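# Lift three sand cores from mould onto plywood

## Task

Remove three sand cores from the mould: the long core with the rounded nose, plus both upright bladed cores in the mould half on the robot's right. Set all three down on the plywood boards next to the mould and release them. The two remaining cores must still stand upright in the mould.

## Robot and tools

Robot: two 6-joint arms, each with a parallel two-finger gripper. left_arm sits on the +y side, right_arm on the -y side; these names do not match image left and right. Calibrated bases in the scene frame: left_arm at (+0.031, +0.345, 0) m, yawed slightly (quat_wxyz +1.000, 0, 0, +0.008); right_arm at (+0.030, -0.335, 0) m (quat_wxyz +1.000, 0, 0, -0.014). A two-camera stand is fixed to the floor behind the arms.

Frames: the scene frame has its origin at table-top height, centred between the nominal bases, +x pointing out over the table, +z up. Each arm's hand pose, velocities, targets and wrist-camera pose are reported in that arm's own base frame. Printed hand positions can be a few centimetres off, more when reaching far. Fingers point along the gripper's +z and close along its y; end_effector_position is the point between the pads, roughly 1 cm short of the tips.

Joint order for every row and every per-joint list: waist, shoulder, elbow, wrist pitch, wrist yaw, wrist roll. Stated ranges (rad): waist -2.618 to 3.054, shoulder 0.000 to 3.142, elbow 0.000 to 3.142, wrist pitch -1.571 to 1.571, wrist yaw -1.571 to 1.571, wrist roll -2.094 to 2.094. Real ends may differ by up to 0.059 rad.

The row: every motion command uses rows of 14 numbers, each in [-1, 1], always covering both arms: left_arm's six joints then its opening, then right_arm's six joints then its opening. The joint entries are offsets, not poses: they count from the Joint targets shown in the latest result, in scaled units where 1.0 equals 2.224 rad for waist, shoulder and elbow, and 8.485 rad for the three wrist joints. A joint you leave alone gets 0. The opening entry is absolute: +1 fully open, -1 shut. To keep a gripper unchanged, resend its current command (a 0 means half-way, not 'no change').

execute_actions(actions, cameras): actions is a list of actions; each action is a list of up to 15 rows, one per 1/30 s step, the last row repeating to fill 15 steps. Every row in an action is measured from the targets at that action's start, not from the preceding row; the next action starts from the updated targets, so repeating an offset keeps moving. An action asking any joint more than 0.059 rad beyond its range is rejected for both arms; a malformed first action, or one failing that check, rejects the whole call. An empty list just reports state and images.

move(target, speed, blend, opening_speed, blocking, cameras): target is one 14-number row or a list of up to 15 rows, all offsets from the same current Joint targets (not chained). All joints travel together, so grippers follow curves, and nothing is avoided. speed (rad/s, 0.01 to 12.57, default 0.5) caps the fastest joint; give one value or one per target. blend (rad) rounds corners in a list. opening_speed (0.2 or more, per second on the -1..+1 scale) ramps the fingers; use it slowly on fragile parts. blocking=false returns after about 0.5 s while the move continues. The extra move: line reports done, off_target (resting more than 0.035 rad from target), moving, held or fault, plus limits=held if steps were withheld. done does not prove contact or grasp.

wait(seconds 0 to 10, cameras) lets time pass with commands held. stop(cameras) brakes a running move. zoom_image(camera, region) magnifies part of the newest image from cam_left_wrist or cam_right_wrist; region is [x0, y0, x1, y1] pixels, origin top-left, at most 504 by 504. finished_scene(scene) ends the current scene, given as an integer, irreversibly.

Results: Joint positions and Joint velocities list each arm's joints (rad, rad/s) plus finger-pad gap (m; 0.094 fully open). Joint targets are what your next offsets start from. grip_measured uses the command scale; it may read up to about 2.7 mm wide when empty and does not stop at first contact, so judge grasps by images and torque. grip_effort_nm is gripper motor effort (negative closing) with offset and friction. Joint torques include arm weight; joints 1-3 wrap at ±28 N m. 'joint sent to its limit', 'joint command not followed' (clearance check intervened), MOTOR HOT and OVER-TEMPERATURE FAULT lines warn of problems. Images come from cam_left_wrist and cam_right_wrist, both 896x504.

Limits inside the controller: each step a joint target may lead its measured angle by at most 0.339 rad (big joints) or 2.2 rad (wrist); if targets would put a gripper over 200 mm from where it is, they are scaled back. Large offsets therefore need several actions. To release a push or a dragged arm, command targets back past the measured positions.

Avoid: collisions or presses between the two arms (including closing on the other arm's fingers), hitting the mould, table or stand hard, dropping cores from height, releasing a core while it still moves, knocking over the two cores that must stay, putting anything off the table, and loading a camera cable. To release, command an opening clearly above grip_measured. Long stretched holds or pushing into unreachable poses heat motors and can fold or drop an arm. Loose objects may occasionally be nudged by an outside push.

Each tool is called after ">>>" as name(argument=value, ...), one argument or row to a line, values as JSON.

## Session

>>> execute_actions(
  actions=[],
)

Scene clock: 0.00 s.
left_arm: end_effector_position=(+0.3491, -0.0518, +0.2089) grip_measured=+1.000 grip_effort_nm=n/a end_effector_quat_wxyz=(+0.533, -0.007, +0.816, -0.226) | right_arm: end_effector_position=(+0.3047, +0.0784, +0.1820) grip_measured=+1.000 grip_effort_nm=n/a end_effector_quat_wxyz=(+0.477, +0.034, +0.863, +0.162)
Joint positions: left_arm=[0.064 1.008 0.577 0.059 0.429 -0.249 0.094] | right_arm=[0.21 0.845 0.563 -0.234 -0.068 0.329 0.094]
Joint velocities: within noise
Joint torques (N m): no reading
Heat: left arm: 32 °C; right arm: 32 °C.
Joint targets: left_arm=[0.064 1.000 0.586 0.062 0.431 -0.247] | right_arm=[0.210 0.838 0.575 -0.230 -0.068 0.327]
Tool commands: left_gripper/opening=+1.0 right_gripper/opening=+1.0

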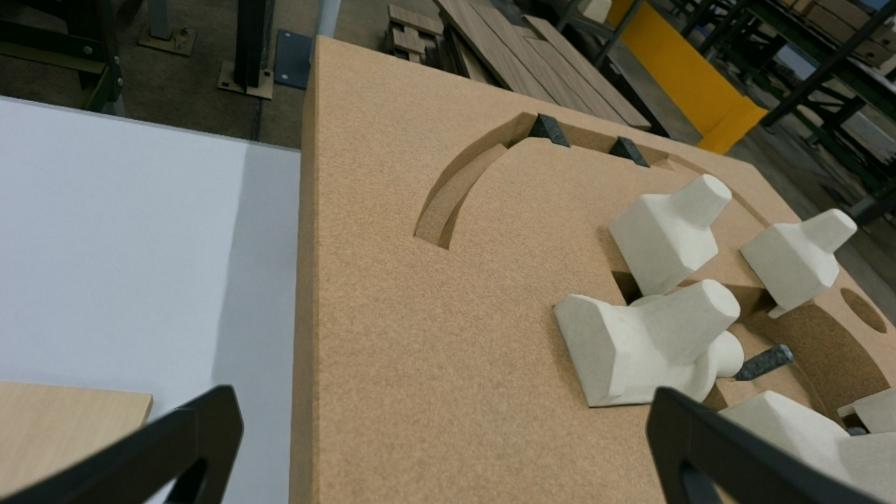

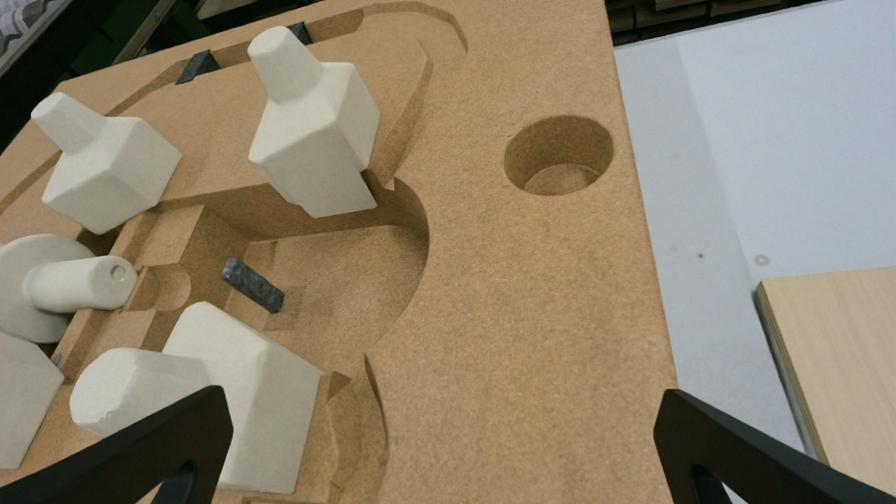

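>>> move(
  target=[
    [-0.05,0.04,0.25,-0.05,-0.02,0.015,0.4,0,0.06,0.25,-0.04,0.004,-0.02,1],
    [-0.2086,0.089,0.456,-0.1252,-0.0508,0.0291,0.4,0.0405,0.1628,0.461,-0.0907,0.008,-0.0385,1],
  ],
  speed=0.9,
  blend=0.1,
)

Scene clock: 7.23 s.
left_arm: end_effector_position=(+0.3067, -0.1279, +0.3685) grip_measured=+0.402 grip_effort_nm=-0.066 end_effector_quat_wxyz=(+0.453, +0.173, +0.869, -0.096) | right_arm: end_effector_position=(+0.3194, +0.0985, +0.3649) grip_measured=+1.000 grip_effort_nm=0.027 end_effector_quat_wxyz=(+0.454, -0.128, +0.879, +0.071)
Joint positions: left_arm=[-0.393 1.192 1.578 -0.995 0.01 -0.006 0.066] | right_arm=[0.292 1.197 1.571 -0.99 -0.007 0.007 0.094]
Joint velocities: within noise
Joint torques (N m): left_arm=[-0.5 -2.07 6.6 1.95 -0.07 0.01] | right_arm=[0.61 -2.22 7.64 1.3 0.06 -0.13]
Heat: left arm: 34 °C; right arm: 33 °C.
Joint targets: left_arm=[-0.400 1.198 1.601 -1.000 0.000 0.001] | right_arm=[0.299 1.200 1.601 -1.000 0.000 0.000]
move: done

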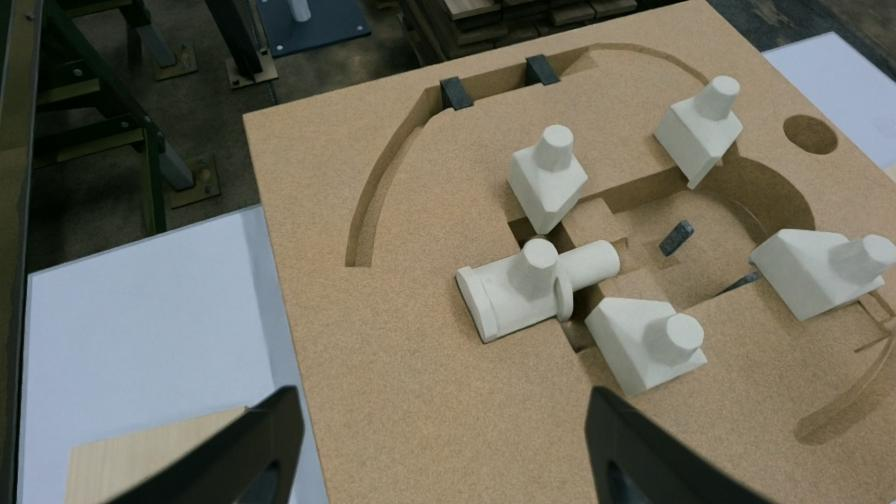

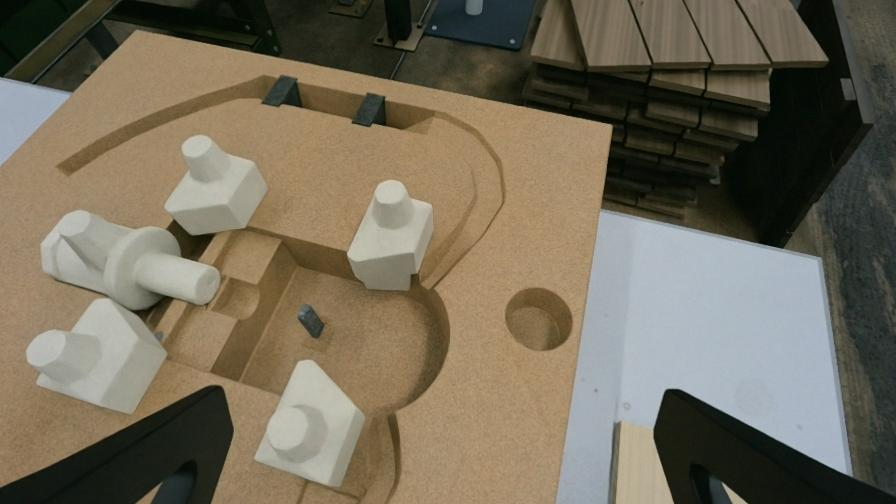

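>>> move(
  target=[
    [-0.0576,0.063,-0.298,0.106,0,0,0.4,0.116,-0.206,-0.531,0.1143,0,0,1],
    [-0.0576,0.2077,-0.226,0.1285,0,0,0.4,0.116,0.034,-0.495,0.1744,0,0,1],
  ],
  speed=[1.0,0.5],
  blend=0.05,
)

Scene clock: 23.37 s.
left_arm: end_effector_position=(+0.4301, -0.2472, +0.1746) grip_measured=+0.402 grip_effort_nm=-0.066 end_effector_quat_wxyz=(+0.486, +0.222, +0.835, -0.134) | right_arm: end_effector_position=(+0.3312, +0.2048, +0.1459) grip_measured=+1.000 grip_effort_nm=0.022 end_effector_quat_wxyz=(+0.545, -0.223, +0.793, +0.156)
Joint positions: left_arm=[-0.521 1.647 1.067 0.065 0.008 -0.006 0.066] | right_arm=[0.55 1.273 0.466 0.442 -0.003 0.004 0.094]
Joint velocities: within noise
Joint torques (N m): left_arm=[-0.46 -6.11 8.17 2.33 -0.05 0.04] | right_arm=[0.66 -3.34 8.4 1.81 0.02 -0.09]
Heat: left arm: 35 °C; right arm: 35 °C.
Joint targets: left_arm=[-0.528 1.660 1.098 0.091 0.000 0.000] | right_arm=[0.557 1.276 0.500 0.480 0.000 0.000]
move: off_target (right_arm); right_arm: the wrist pitch is farthest, 0.037 rad from its target

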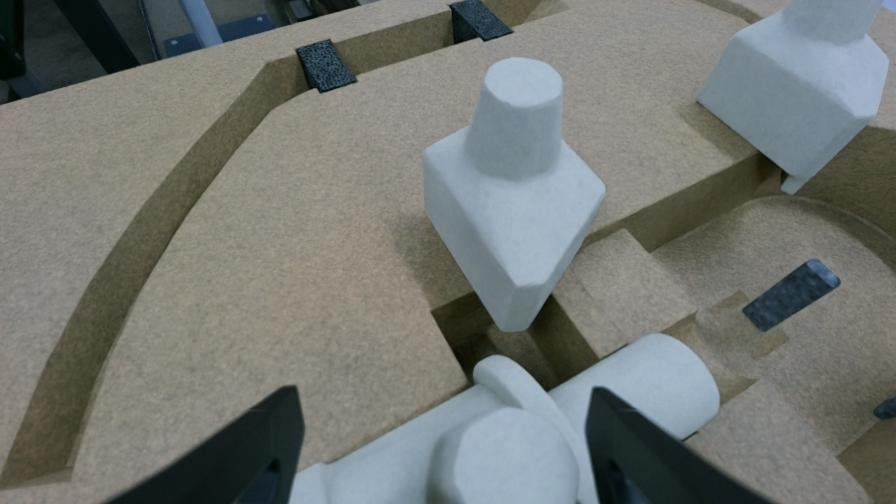

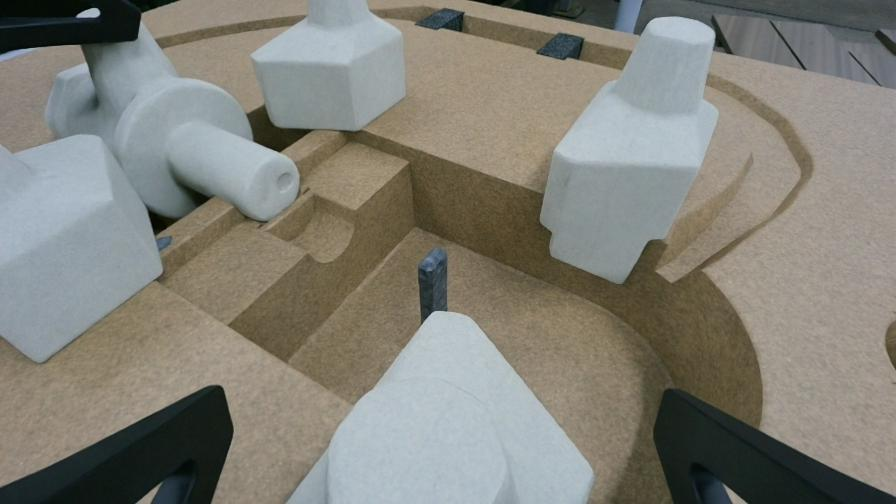

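>>> move(
  target=[
    [-0.0125,0.007,0,0,0,0,0.4,0.0067,-0.009,0,0,0,0,1],
    [-0.0125,0.007,0,0,0,0,-1,0.0067,-0.009,0,0,0,0,-1],
  ],
  opening_speed=1.5,
)

Scene clock: 29.00 s.
left_arm: end_effector_position=(+0.4236, -0.2608, +0.1701) grip_measured=-0.395 grip_effort_nm=-1.004 end_effector_quat_wxyz=(+0.480, +0.235, +0.833, -0.140) | right_arm: end_effector_position=(+0.3306, +0.2103, +0.1515) grip_measured=-0.266 grip_effort_nm=-1.004 end_effector_quat_wxyz=(+0.552, -0.228, +0.786, +0.159)
Joint positions: left_arm=[-0.551 1.659 1.07 0.066 0.007 -0.006 0.028] | right_arm=[0.565 1.273 0.471 0.456 0.003 -0.002 0.035]
Joint velocities: within noise
Joint torques (N m): left_arm=[-0.35 -6.02 8.03 2.3 -0.04 0] | right_arm=[0.65 -4.96 8.02 1.74 -0.03 -0.02]
Heat: left arm: 37 °C; right arm: 37 °C.
Joint targets: left_arm=[-0.556 1.676 1.098 0.091 0.000 0.000] | right_arm=[0.572 1.256 0.500 0.480 0.000 0.000]
move: done; target 2's new numbers were sent with right_arm's wrist pitch 0.036 rad from that target

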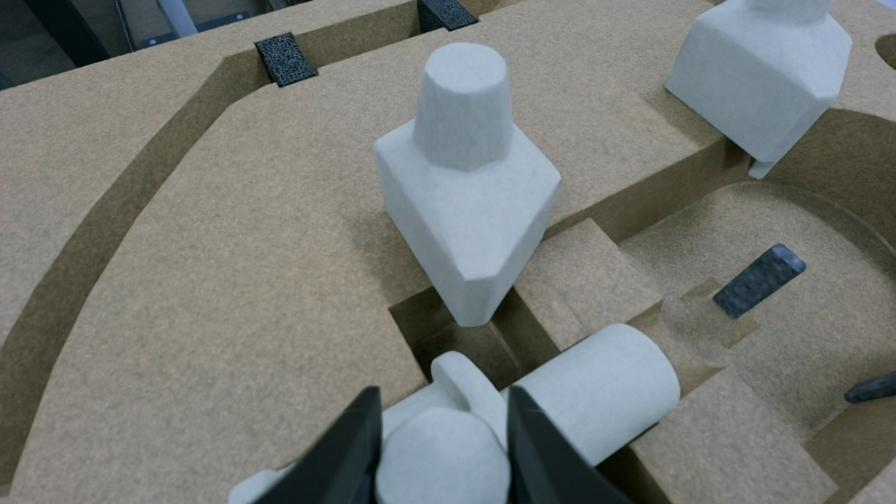

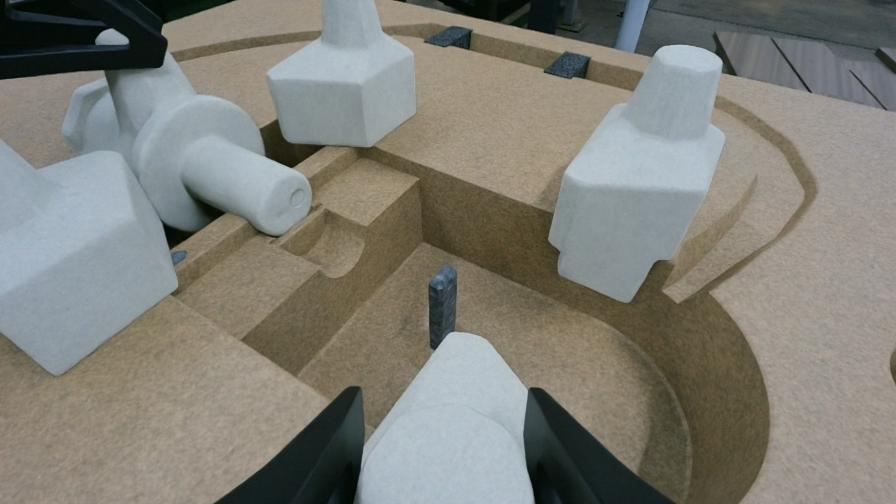

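>>> move(
  target=[
    [0,-0.0229,0.0688,-0.016,0,0,-1,0,-0.0612,0.0967,-0.036,0,0,-1],
    [0,-0.0666,0.1857,-0.018,0,0,-1,0,-0.124,0.197,-0.084,0,0,-1],
  ],
  speed=[0.3,0.3],
  blend=0.03,
)

Scene clock: 35.73 s.
left_arm: end_effector_position=(+0.4378, -0.2695, +0.3148) grip_measured=-0.395 grip_effort_nm=-1.004 end_effector_quat_wxyz=(+0.545, +0.224, +0.792, -0.158) | right_arm: end_effector_position=(+0.3010, +0.1915, +0.2604) grip_measured=-0.266 grip_effort_nm=-1.009 end_effector_quat_wxyz=(+0.511, -0.236, +0.813, +0.147)
Joint positions: left_arm=[-0.551 1.603 1.447 -0.208 0.007 -0.004 0.028] | right_arm=[0.565 1.012 0.878 -0.314 0.003 -0.002 0.035]
Joint velocities: within noise
Joint torques (N m): left_arm=[-0.32 -12.85 11.44 3.77 -0.07 -0.01] | right_arm=[0.64 -4.88 11.18 2.23 -0.04 -0.01]
Heat: left arm: 39 °C; right arm: 38 °C.
Joint targets: left_arm=[-0.556 1.527 1.511 -0.062 0.000 0.000] | right_arm=[0.572 0.980 0.938 -0.233 0.000 0.000]
move: off_target (left_arm, right_arm); left_arm: the wrist pitch is farthest, 0.146 rad from its target; right_arm: the wrist pitch is farthest, 0.082 rad from its target

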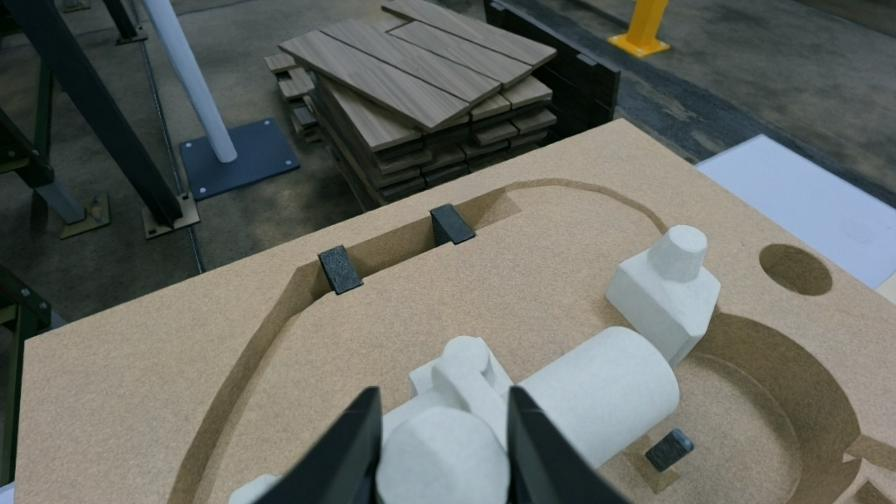

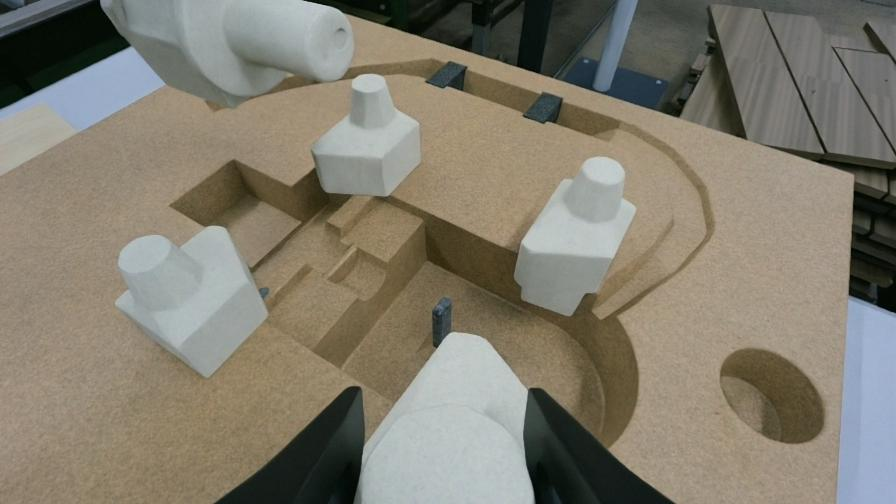

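>>> move(
  target=[
    [0.28,-0.1,-0.15,0.01,0,0,-1,-0.3246,0.189,0.163,-0.0786,0.0236,0,-1],
    [0.408,-0.2887,-0.432,0.0144,0,0,-1,-0.293,0.434,0.257,-0.134,0.106,0,-1],
  ],
  speed=[0.7,0.7],
  blend=0.12,
)

Scene clock: 67.37 s.
left_arm: end_effector_position=(+0.3120, +0.1142, +0.1691) grip_measured=-0.395 grip_effort_nm=-1.004 end_effector_quat_wxyz=(+0.503, -0.150, +0.846, +0.089) | right_arm: end_effector_position=(+0.3065, -0.1584, +0.1163) grip_measured=-0.265 grip_effort_nm=-1.004 end_effector_quat_wxyz=(-0.122, -0.006, +0.911, -0.394)
Joint positions: left_arm=[0.345 0.935 0.527 -0.09 -0.006 -0.003 0.028] | right_arm=[-0.086 1.952 1.472 -1.321 0.825 0.001 0.035]
Joint velocities: within noise
Joint torques (N m): left_arm=[0.54 -5.42 7.83 3.71 0.09 -0.03] | right_arm=[0.57 -8.49 7.71 -0.71 1.08 -0.07]
Heat: left arm: 51 °C; right arm: 42 °C.
Joint targets: left_arm=[0.351 0.885 0.550 0.060 0.000 0.000] | right_arm=[-0.079 1.945 1.509 -1.370 0.900 0.000]
move: off_target (left_arm, right_arm); left_arm: the wrist pitch is farthest, 0.150 rad from its target; right_arm: the wrist yaw is farthest, 0.074 rad from its target

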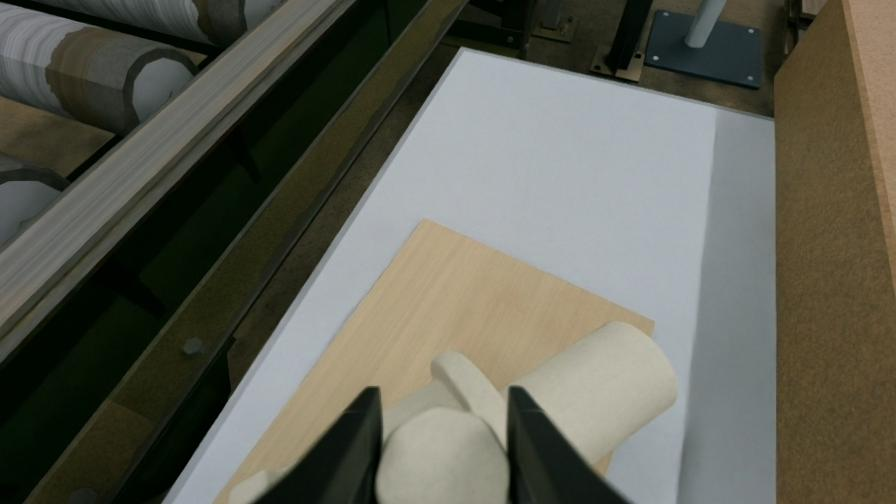

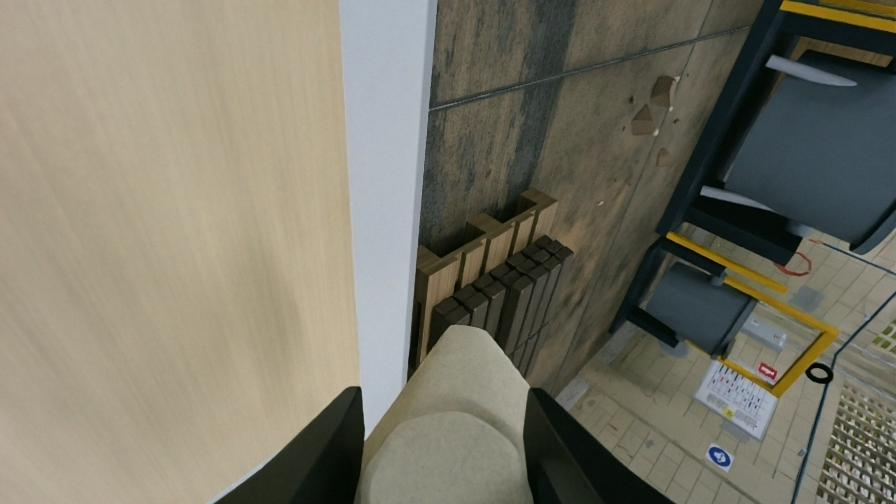

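>>> move(
  target=[0,0.04,0,0.0106,0,0,-1,0,0.0297,-0.0508,0.0191,0,0,-1],
  speed=0.25,
  cameras=[],
)

>>> move(
  target=[0,0.02,0,0.005,0,0,-1,0,0.006,-0.0102,0.0038,0,0,-1],
  speed=0.12,
)

Scene clock: 77.27 s.
left_arm: end_effector_position=(+0.3239, +0.1184, +0.1706) grip_measured=-0.395 grip_effort_nm=-1.009 end_effector_quat_wxyz=(+0.516, -0.149, +0.839, +0.091) | right_arm: end_effector_position=(+0.3101, -0.1591, +0.0775) grip_measured=-0.265 grip_effort_nm=-1.009 end_effector_quat_wxyz=(-0.125, -0.008, +0.910, -0.395)
Joint positions: left_arm=[0.345 0.99 0.527 -0.005 -0.006 -0.003 0.028] | right_arm=[-0.086 2.014 1.397 -1.19 0.829 0.001 0.035]
Joint velocities: within noise
Joint torques (N m): left_arm=[0.53 -3.06 7.75 3.79 0.08 -0.01] | right_arm=[0.57 -8.49 4.44 -0.41 1.02 -0.06]
Heat: left arm: 56 °C; right arm: 39 °C.
Joint targets: left_arm=[0.351 0.974 0.550 0.150 0.000 0.000] | right_arm=[-0.079 2.012 1.396 -1.208 0.900 0.000]
move: off_target (left_arm, right_arm); left_arm: the wrist pitch is farthest, 0.155 rad from its target; right_arm: the wrist yaw is farthest, 0.071 rad from its target
No camera images: "cameras" was empty.

Scene clock: 78.27 s.
left_arm: end_effector_position=(+0.3304, +0.1208, +0.1656) grip_measured=-0.395 grip_effort_nm=-0.999 end_effector_quat_wxyz=(+0.515, -0.149, +0.839, +0.091) | right_arm: end_effector_position=(+0.3097, -0.1591, +0.0691) grip_measured=-0.265 grip_effort_nm=-1.004 end_effector_quat_wxyz=(-0.124, -0.007, +0.910, -0.395)
Joint positions: left_arm=[0.345 1.034 0.527 0.037 -0.006 -0.003 0.028] | right_arm=[-0.086 2.024 1.376 -1.158 0.829 0.001 0.035]
Joint velocities: within noise
Joint torques (N m): left_arm=[0.49 -3.32 7.73 3.78 0.08 -0.02] | right_arm=[0.57 -8.25 4.23 -0.4 1.02 -0.06]
Heat: left arm: 57 °C; right arm: 39 °C.
Joint targets: left_arm=[0.351 1.019 0.550 0.192 0.000 0.000] | right_arm=[-0.079 2.025 1.374 -1.176 0.899 0.000]
move: off_target (left_arm, right_arm); left_arm: the wrist pitch is farthest, 0.155 rad from its target; right_arm: the wrist yaw is farthest, 0.071 rad from its target

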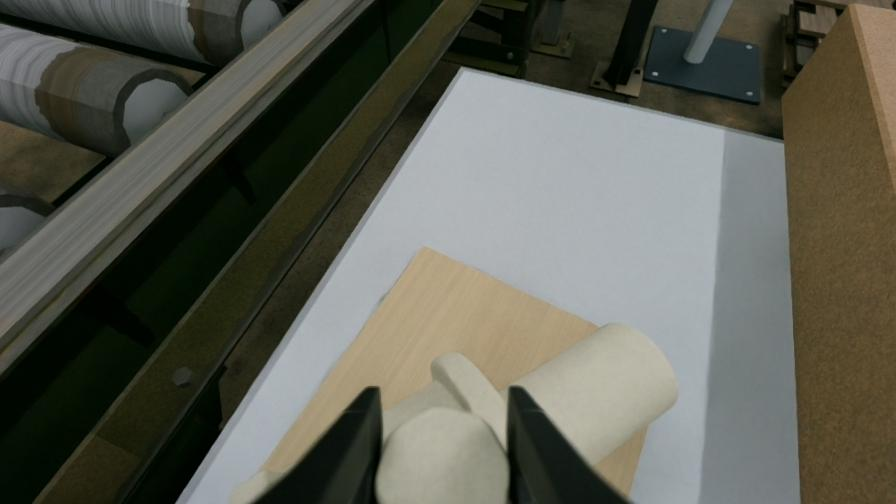

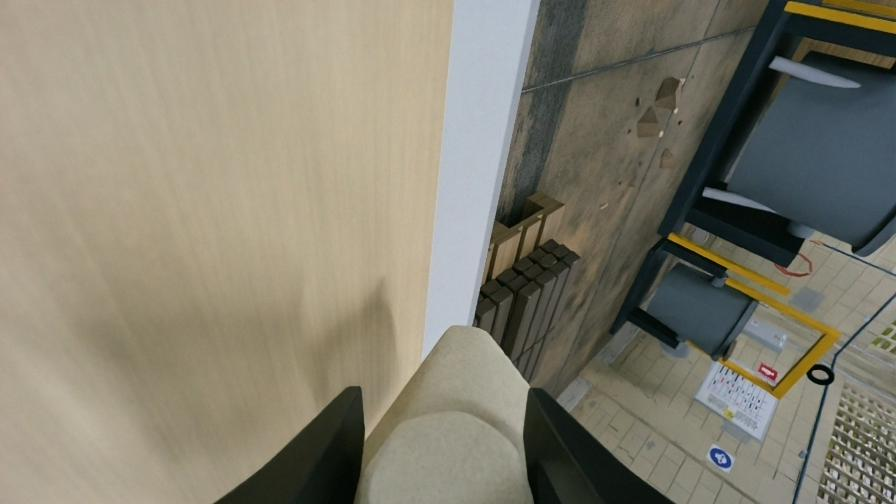

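>>> move(
  target=[0,0.0169,-0.0202,0.0044,0,0,-1,0,0.0045,-0.008,0.0029,0,0,-1],
  speed=0.12,
  cameras=[],
)

>>> move(
  target=[0,0.007,-0.008,0.0016,0,0,-1,0,0.0045,-0.008,0.0029,0,0,-1],
  speed=0.1,
  cameras=[],
)

Scene clock: 84.73 s.
left_arm: end_effector_position=(+0.3288, +0.1202, +0.1432) grip_measured=-0.395 grip_effort_nm=-0.999 end_effector_quat_wxyz=(+0.499, -0.151, +0.849, +0.089) | right_arm: end_effector_position=(+0.3088, -0.1590, +0.0620) grip_measured=-0.265 grip_effort_nm=-1.009 end_effector_quat_wxyz=(-0.125, -0.008, +0.910, -0.395)
Joint positions: left_arm=[0.345 1.072 0.486 0.079 -0.006 -0.003 0.028] | right_arm=[-0.086 2.033 1.359 -1.133 0.829 0.001 0.035]
Joint velocities: within noise
Joint torques (N m): left_arm=[0.55 -3.58 7.2 3.72 0.1 -0.02] | right_arm=[0.55 -8.23 4.12 -0.4 1.02 -0.05]
Heat: left arm: 57 °C; right arm: 37 °C.
Joint targets: left_arm=[0.351 1.056 0.505 0.230 0.000 0.000] | right_arm=[-0.079 2.035 1.356 -1.151 0.899 0.000]
move: off_target (left_arm, right_arm); left_arm: the wrist pitch is farthest, 0.151 rad from its target; right_arm: the wrist yaw is farthest, 0.070 rad from its target
No camera images: "cameras" was empty.

Scene clock: 85.63 s.
left_arm: end_effector_position=(+0.3281, +0.1200, +0.1362) grip_measured=-0.395 grip_effort_nm=-1.004 end_effector_quat_wxyz=(+0.495, -0.151, +0.851, +0.088) | right_arm: end_effector_position=(+0.3076, -0.1589, +0.0547) grip_measured=-0.265 grip_effort_nm=-1.009 end_effector_quat_wxyz=(-0.126, -0.008, +0.910, -0.395)
Joint positions: left_arm=[0.345 1.085 0.472 0.094 -0.006 -0.003 0.028] | right_arm=[-0.086 2.043 1.341 -1.108 0.829 0.001 0.035]
Joint velocities: within noise
Joint torques (N m): left_arm=[0.57 -3.37 6.68 3.69 0.09 -0.01] | right_arm=[0.55 -8.23 4.1 -0.44 1.02 -0.06]
Heat: left arm: 58 °C; right arm: 37 °C.
Joint targets: left_arm=[0.351 1.072 0.487 0.243 0.000 0.000] | right_arm=[-0.079 2.045 1.338 -1.126 0.899 0.000]
move: off_target (left_arm, right_arm); left_arm: the wrist pitch is farthest, 0.149 rad from its target; right_arm: the wrist yaw is farthest, 0.070 rad from its target
No camera images: "cameras" was empty.

>>> move(
  target=[0,0.007,-0.006,0.0012,0,0,-1,0,0.003,-0.0055,0.002,0,0,-1],
  speed=0.08,
  cameras=[],
)

>>> move(
  target=[0,0.005,-0.003,0.000,0,0,-1,0,0.003,-0.0055,0.002,0,0,-1],
  speed=0.08,
)

Scene clock: 88.40 s.
left_arm: end_effector_position=(+0.3301, +0.1207, +0.1357) grip_measured=-0.395 grip_effort_nm=-1.004 end_effector_quat_wxyz=(+0.500, -0.151, +0.848, +0.089) | right_arm: end_effector_position=(+0.3067, -0.1589, +0.0498) grip_measured=-0.265 grip_effort_nm=-1.004 end_effector_quat_wxyz=(-0.127, -0.009, +0.910, -0.395)
Joint positions: left_arm=[0.345 1.095 0.464 0.125 -0.006 -0.003 0.028] | right_arm=[-0.086 2.05 1.329 -1.091 0.829 0.001 0.035]
Joint velocities: within noise
Joint torques (N m): left_arm=[0.61 -3 6.34 3.49 0.08 0.01] | right_arm=[0.57 -8.23 4.03 -0.41 1.03 -0.06]
Heat: left arm: 59 °C; right arm: 37 °C.
Joint targets: left_arm=[0.351 1.087 0.474 0.253 0.000 0.000] | right_arm=[-0.079 2.051 1.326 -1.109 0.900 0.000]
move: off_target (left_arm, right_arm); left_arm: the wrist pitch is farthest, 0.128 rad from its target; right_arm: the wrist yaw is farthest, 0.070 rad from its target
No camera images: "cameras" was empty.

Scene clock: 89.13 s.
left_arm: end_effector_position=(+0.3315, +0.1212, +0.1352) grip_measured=-0.395 grip_effort_nm=-1.004 end_effector_quat_wxyz=(+0.502, -0.150, +0.847, +0.089) | right_arm: end_effector_position=(+0.3054, -0.1591, +0.0460) grip_measured=-0.265 grip_effort_nm=-1.004 end_effector_quat_wxyz=(-0.128, -0.010, +0.909, -0.396)
Joint positions: left_arm=[0.345 1.103 0.461 0.141 -0.006 -0.003 0.028] | right_arm=[-0.086 2.055 1.318 -1.078 0.832 0.001 0.035]
Joint velocities: within noise
Joint torques (N m): left_arm=[0.46 -2.71 6 3.3 0.09 -0.03] | right_arm=[0.55 -8.09 3.9 -0.36 1 -0.05]
Heat: left arm: 59 °C; right arm: 37 °C.
Joint targets: left_arm=[0.351 1.098 0.467 0.253 0.000 0.000] | right_arm=[-0.079 2.058 1.313 -1.092 0.900 0.000]
move: off_target (left_arm, right_arm); left_arm: the wrist pitch is farthest, 0.112 rad from its target; right_arm: the wrist yaw is farthest, 0.068 rad from its target

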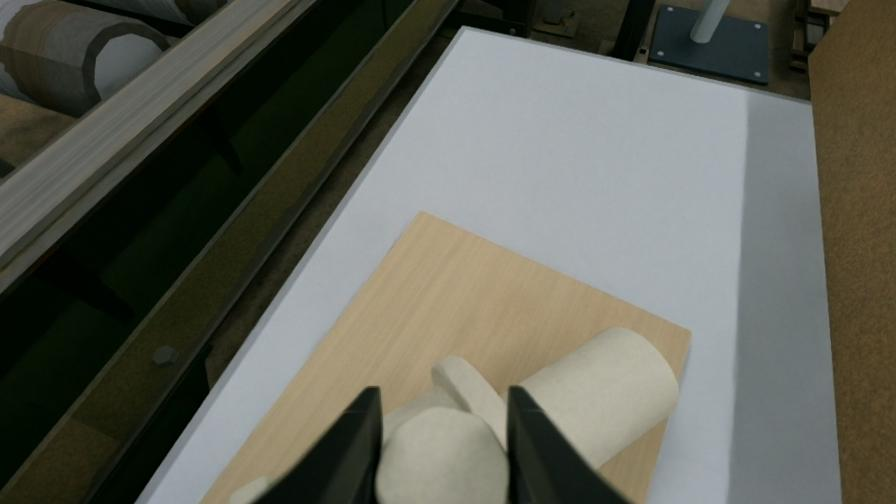

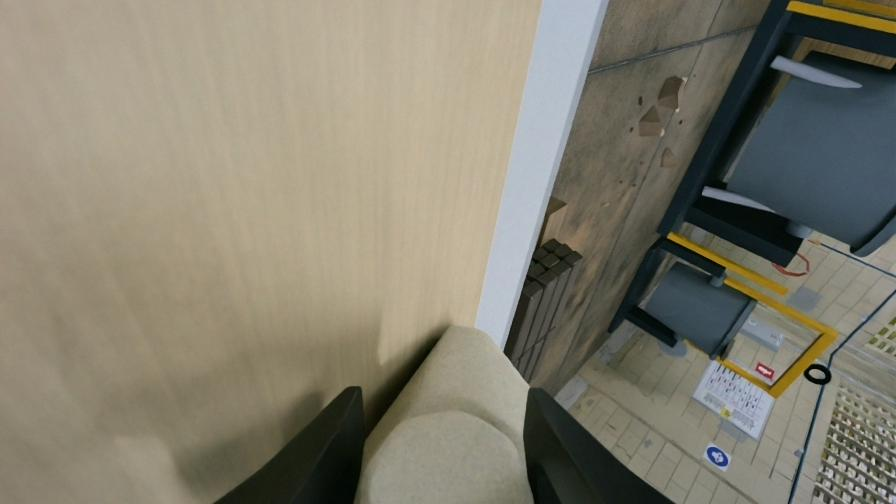

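>>> move(
  target=[0,0.003,0,0,0,0,0.25,0,0.002,-0.0035,0.0013,0,0,0.3],
  opening_speed=0.4,
  speed=0.1,
)

Scene clock: 94.63 s.
left_arm: end_effector_position=(+0.3407, +0.1245, +0.1525) grip_measured=+0.248 grip_effort_nm=0.125 end_effector_quat_wxyz=(+0.536, -0.147, +0.826, +0.095) | right_arm: end_effector_position=(+0.3055, -0.1639, +0.0497) grip_measured=+0.297 grip_effort_nm=0.173 end_effector_quat_wxyz=(-0.128, -0.012, +0.901, -0.414)
Joint positions: left_arm=[0.345 1.109 0.461 0.227 -0.006 -0.003 0.059] | right_arm=[-0.086 2.055 1.311 -1.071 0.872 0.001 0.061]
Joint velocities: within noise
Joint torques (N m): left_arm=[0.57 -2.84 5.96 2.39 0.08 -0.04] | right_arm=[0.58 -7.76 3.86 -0.35 0.62 -0.06]
Heat: left arm: 58 °C; right arm: 37 °C.
Joint targets: left_arm=[0.351 1.105 0.467 0.254 0.000 0.000] | right_arm=[-0.079 2.063 1.306 -1.081 0.899 0.000]
move: done

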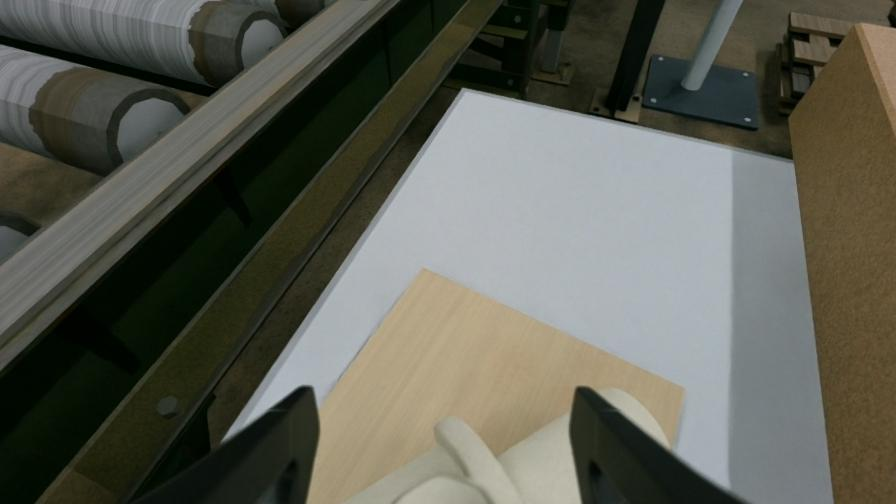

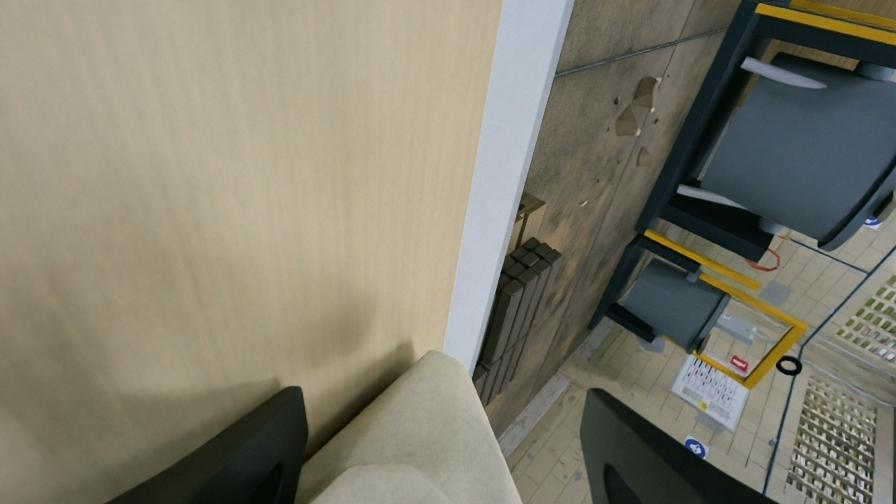

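>>> move(
  target=[
    [0,-0.07,-0.01,0,0,0,0.35,0.04,-0.04,0,0,0,0,0.45],
    [0,-0.14,-0.02,0,0,0,0.35,0.09,-0.13,0,0,0,0,0.45],
    [0,-0.14,0.3,-0.16,0,0,0.35,0.06,-0.15,0.1,-0.02,-0.09,0,0.45],
  ],
  speed=[0.3,0.5,0.8],
  blend=0.03,
)

Scene clock: 103.80 s.
left_arm: end_effector_position=(+0.2141, +0.0790, +0.2614) grip_measured=+0.348 grip_effort_nm=0.125 end_effector_quat_wxyz=(+0.373, -0.161, +0.911, +0.067) | right_arm: end_effector_position=(+0.3402, -0.0033, +0.1242) grip_measured=+0.447 grip_effort_nm=0.173 end_effector_quat_wxyz=(+0.038, -0.028, +0.996, -0.069)
Joint positions: left_arm=[0.345 0.805 1.111 -1.1 -0.006 -0.003 0.063] | right_arm=[0.062 1.76 1.498 -1.238 0.141 0.001 0.068]
Joint velocities: within noise
Joint torques (N m): left_arm=[0.58 -0.57 6.72 1.73 0.07 -0.01] | right_arm=[-0.69 -9.58 7.61 0.11 0.04 -0.05]
Heat: left arm: 56 °C; right arm: 39 °C.
Joint targets: left_arm=[0.351 0.794 1.134 -1.104 0.000 0.000] | right_arm=[0.054 1.729 1.528 -1.251 0.136 0.000]
move: done

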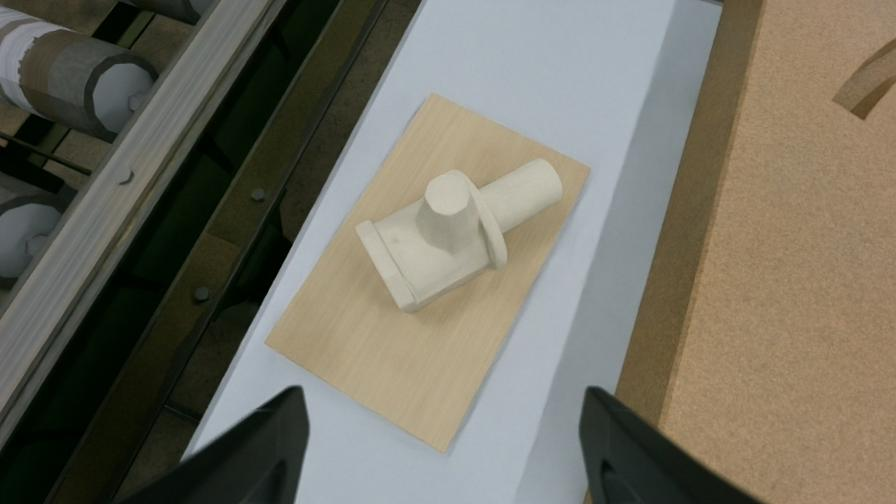

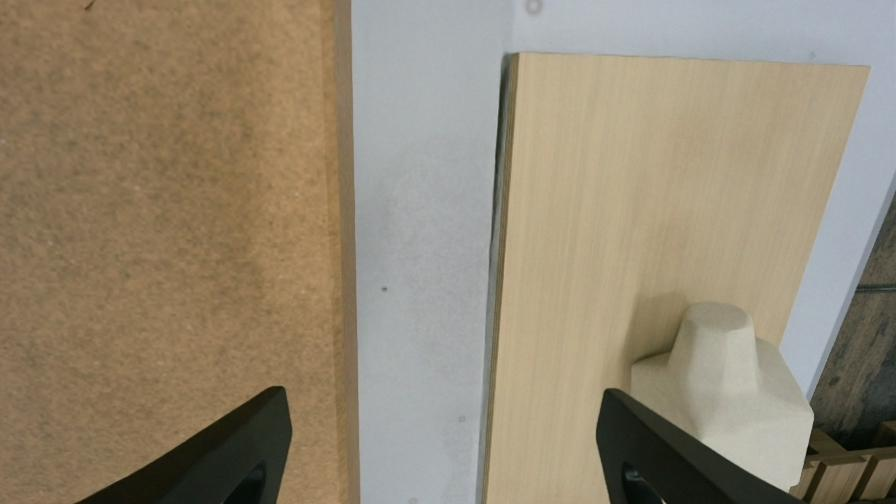

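>>> move(
  target=[
    [0,0,0,0,0,0,0.35,0.111,-0.193,-0.1025,0.112,0.019,0,1],
    [0,0,0,0,0,0,0.35,0.2307,0.104,-0.116,0.2217,0.0535,0,1],
  ],
  speed=1.0,
  blend=0.1,
  cameras=["cam_right_wrist"],
)

Scene clock: 139.17 s.
left_arm: end_effector_position=(+0.2139, +0.0790, +0.2612) grip_measured=+0.348 grip_effort_nm=0.120 end_effector_quat_wxyz=(+0.373, -0.161, +0.911, +0.067) | right_arm: end_effector_position=(+0.5315, +0.2222, +0.2341) grip_measured=+0.997 grip_effort_nm=0.178 end_effector_quat_wxyz=(+0.680, -0.011, +0.732, -0.024)
Joint positions: left_arm=[0.345 0.805 1.111 -1.101 -0.006 -0.003 0.063] | right_arm=[0.568 1.961 1.273 0.601 0.586 -0.002 0.094]
Joint velocities: within noise
Joint torques (N m): left_arm=[0.49 -0.58 6.76 1.75 0.08 -0.03] | right_arm=[-0.02 -9.4 5.74 1.71 0.05 -0.03]
Heat: left arm: 48 °C; right arm: 38 °C.
Joint targets: left_arm=[0.351 0.794 1.134 -1.104 0.000 0.000] | right_arm=[0.567 1.960 1.270 0.630 0.590 0.000]
move: done
Images, in order (width x height): cam_right_wrist 896x504.

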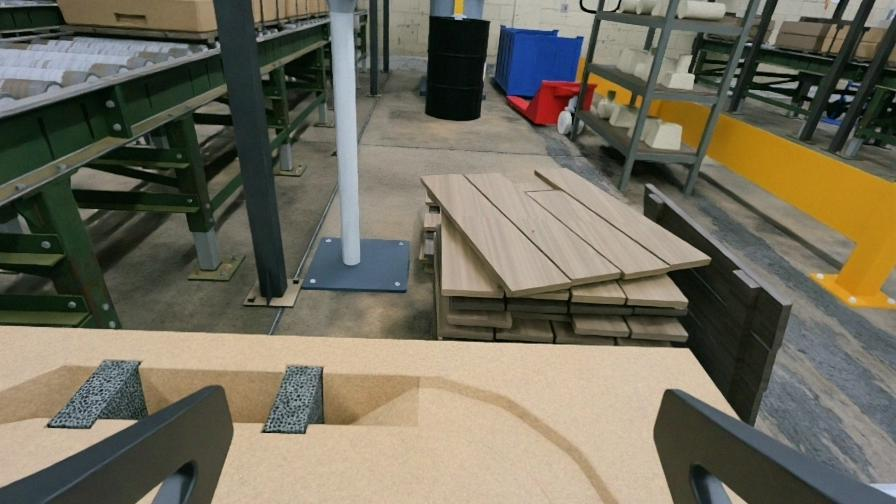

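>>> move(
  target=[0,0,0,0,0,0,0.35,0,-0.13,0,-0.11,0,0,1],
  speed=1.0,
  cameras=["cam_right_wrist"],
)

Scene clock: 145.70 s.
left_arm: end_effector_position=(+0.2139, +0.0790, +0.2612) grip_measured=+0.348 grip_effort_nm=0.115 end_effector_quat_wxyz=(+0.373, -0.161, +0.911, +0.067) | right_arm: end_effector_position=(+0.4466, +0.1679, +0.1875) grip_measured=+0.997 grip_effort_nm=0.178 end_effector_quat_wxyz=(+0.451, -0.131, +0.871, -0.143)
Joint positions: left_arm=[0.345 0.805 1.111 -1.101 -0.006 -0.003 0.063] | right_arm=[0.568 1.7 1.273 -0.298 0.587 -0.002 0.094]
Joint velocities: within noise
Joint torques (N m): left_arm=[0.5 -0.58 6.76 1.73 0.07 -0.03] | right_arm=[-0.09 -9.7 5.9 1.14 0.2 -0.03]
Heat: left arm: 48 °C; right arm: 40 °C.
Joint targets: left_arm=[0.351 0.794 1.134 -1.104 0.000 0.000] | right_arm=[0.567 1.671 1.270 -0.303 0.590 0.000]
move: done
Images, in order (width x height): cam_right_wrist 896x504.

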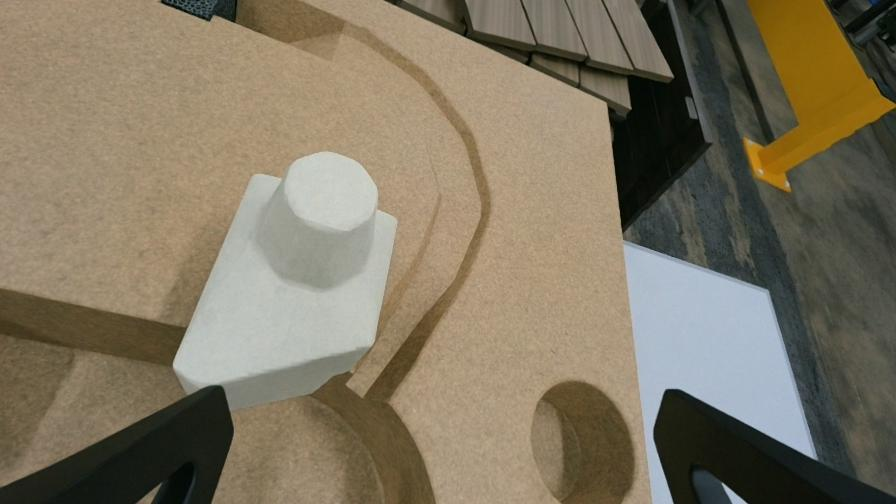

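>>> move(
  target=[
    [0,0,0,0,0,0,0.35,-0.0099,0,0,0.0829,-0.0047,0,1],
    [0,0,0,0,0,0,0.35,-0.0099,0.1142,-0.0337,0.1117,-0.0047,0,1],
    [0,0,0,0,0,0,0.35,-0.0099,0.1821,-0.0764,0.1418,-0.0047,0,1],
  ],
  speed=[1.2,0.8,0.3],
  blend=[0.05,0.03,0],
  cameras=["cam_right_wrist"],
)

Scene clock: 162.80 s.
left_arm: end_effector_position=(+0.2139, +0.0790, +0.2612) grip_measured=+0.348 grip_effort_nm=0.125 end_effector_quat_wxyz=(+0.373, -0.161, +0.911, +0.067) | right_arm: end_effector_position=(+0.5245, +0.2127, +0.1657) grip_measured=+0.997 grip_effort_nm=0.178 end_effector_quat_wxyz=(+0.681, -0.015, +0.732, -0.018)
Joint positions: left_arm=[0.345 0.805 1.111 -1.101 -0.006 -0.003 0.063] | right_arm=[0.553 2.067 1.108 0.872 0.558 -0.002 0.094]
Joint velocities: within noise
Joint torques (N m): left_arm=[0.55 -0.54 6.93 1.75 0.08 -0.04] | right_arm=[-0.66 -8.64 4.62 1.74 -0.06 -0.02]
Heat: left arm: 46 °C; right arm: 39 °C.
Joint targets: left_arm=[0.351 0.794 1.134 -1.104 0.000 0.000] | right_arm=[0.545 2.076 1.100 0.900 0.550 0.000]
move: done
Images, in order (width x height): cam_right_wrist 896x504.

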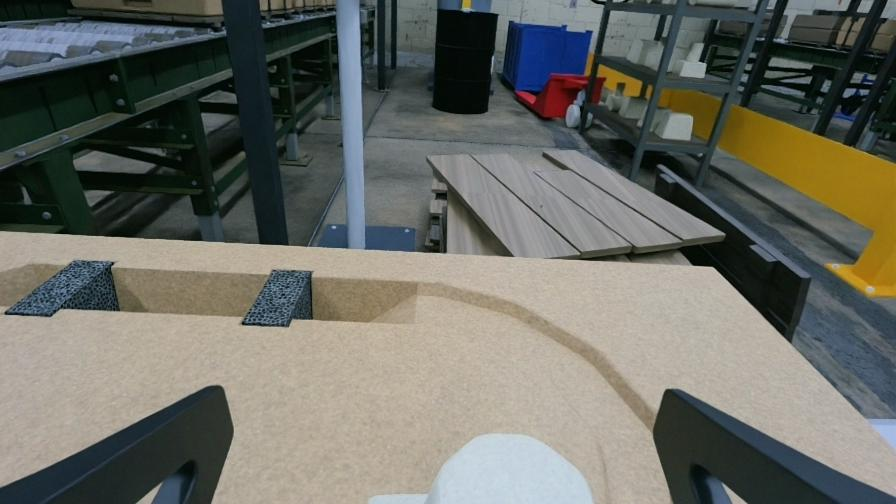

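>>> move(
  target=[
    [0,0,0,0,0,0,0.35,-0.0125,0,0,0,0,0,1],
    [0,0,0,0,0,0,0.35,-0.0125,0.0125,0,0,0,0,1],
    [0,0,0,0,0,0,0.35,-0.0125,0.0125,0,0,0,0,-1],
  ],
  opening_speed=1.5,
  speed=0.3,
  cameras=["cam_right_wrist"],
)

Scene clock: 169.83 s.
left_arm: end_effector_position=(+0.2139, +0.0790, +0.2612) grip_measured=+0.348 grip_effort_nm=0.125 end_effector_quat_wxyz=(+0.373, -0.161, +0.911, +0.067) | right_arm: end_effector_position=(+0.5318, +0.1955, +0.1523) grip_measured=+0.525 grip_effort_nm=-1.004 end_effector_quat_wxyz=(+0.675, -0.016, +0.737, -0.040)
Joint positions: left_arm=[0.345 0.805 1.111 -1.101 -0.006 -0.003 0.063] | right_arm=[0.519 2.094 1.102 0.89 0.555 -0.026 0.072]
Joint velocities: within noise
Joint torques (N m): left_arm=[0.53 -0.64 6.78 1.73 0.1 -0.02] | right_arm=[-0.16 -8.66 4.96 1.55 -0.03 0.26]
Heat: left arm: 46 °C; right arm: 40 °C.
Joint targets: left_arm=[0.351 0.794 1.134 -1.104 0.000 0.000] | right_arm=[0.517 2.104 1.100 0.900 0.550 0.000]
move: done
Images, in order (width x height): cam_right_wrist 896x504.

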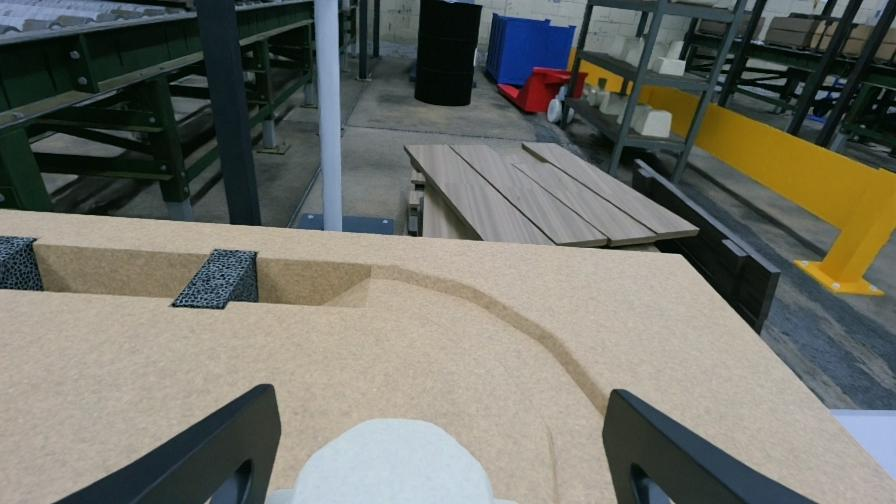

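>>> move(
  target=[
    [0,0,0,0,0,0,0.35,0,0,0,0,0,0,1],
    [0,0,0,0,0,0,0.35,0.006,-0.0135,0,0,0,0,1],
  ],
  opening_speed=2,
  speed=0.3,
  cameras=["cam_right_wrist"],
)

Scene clock: 176.50 s.
left_arm: end_effector_position=(+0.2139, +0.0790, +0.2612) grip_measured=+0.348 grip_effort_nm=0.115 end_effector_quat_wxyz=(+0.373, -0.161, +0.911, +0.067) | right_arm: end_effector_position=(+0.5310, +0.1971, +0.1523) grip_measured=+0.997 grip_effort_nm=0.183 end_effector_quat_wxyz=(+0.675, -0.011, +0.737, -0.035)
Joint positions: left_arm=[0.345 0.805 1.111 -1.101 -0.006 -0.003 0.063] | right_arm=[0.523 2.095 1.102 0.891 0.557 -0.014 0.094]
Joint velocities: within noise
Joint torques (N m): left_arm=[0.58 -0.62 6.86 1.73 0.09 -0.02] | right_arm=[0.69 -11.1 4.94 1.54 -0.05 0.11]
Heat: left arm: 46 °C; right arm: 41 °C.
Joint targets: left_arm=[0.351 0.794 1.134 -1.104 0.000 0.000] | right_arm=[0.531 2.074 1.100 0.900 0.550 0.000]
move: done
Images, in order (width x height): cam_right_wrist 896x504.

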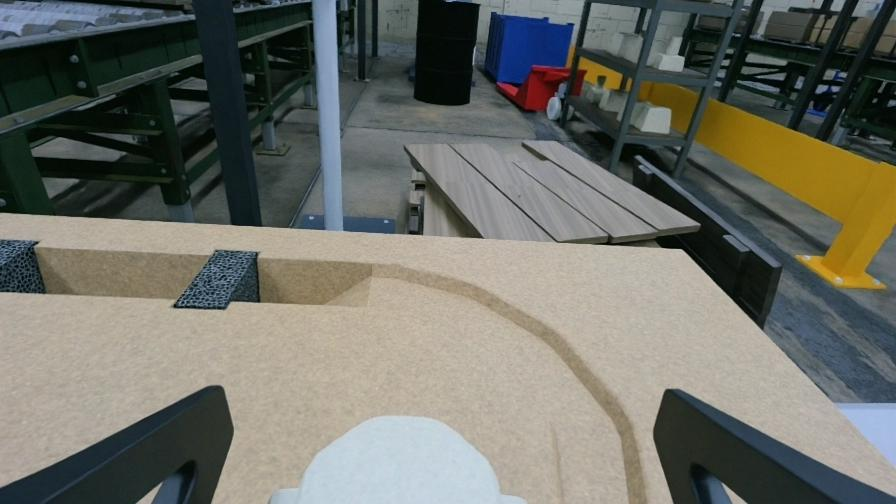

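>>> move(
  target=[0,0,0,0,0,0,0.35,0.003,-0.006,0,0,0,0,1],
  speed=0.3,
  cameras=["cam_right_wrist"],
)

Scene clock: 179.50 s.
left_arm: end_effector_position=(+0.2139, +0.0790, +0.2612) grip_measured=+0.348 grip_effort_nm=0.120 end_effector_quat_wxyz=(+0.373, -0.161, +0.911, +0.067) | right_arm: end_effector_position=(+0.5297, +0.2007, +0.1523) grip_measured=+0.997 grip_effort_nm=0.178 end_effector_quat_wxyz=(+0.675, -0.014, +0.737, -0.033)
Joint positions: left_arm=[0.345 0.805 1.111 -1.101 -0.006 -0.003 0.063] | right_arm=[0.53 2.095 1.102 0.891 0.557 -0.013 0.094]
Joint velocities: within noise
Joint torques (N m): left_arm=[0.46 -0.54 6.75 1.73 0.08 -0.01] | right_arm=[0.69 -12.23 4.96 1.53 -0.05 0.11]
Heat: left arm: 46 °C; right arm: 43 °C.
Joint targets: left_arm=[0.351 0.794 1.134 -1.104 0.000 0.000] | right_arm=[0.538 2.061 1.100 0.900 0.550 0.000]
move: done
Images, in order (width x height): cam_right_wrist 896x504.

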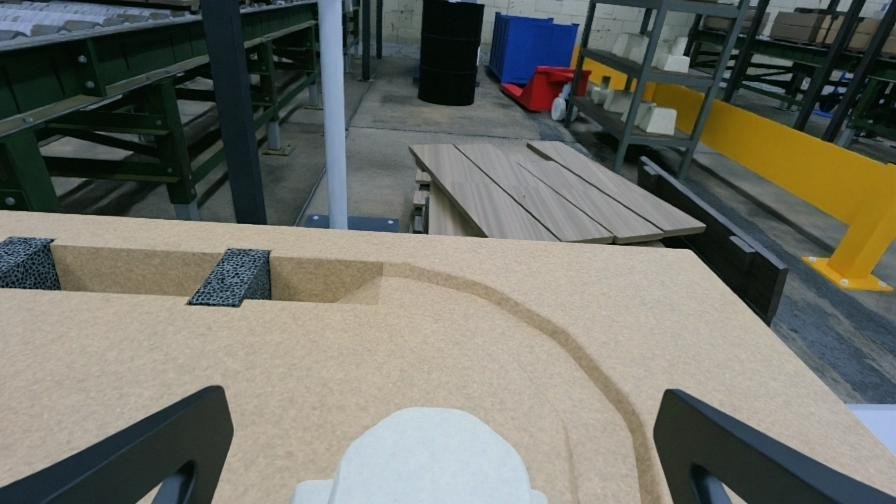

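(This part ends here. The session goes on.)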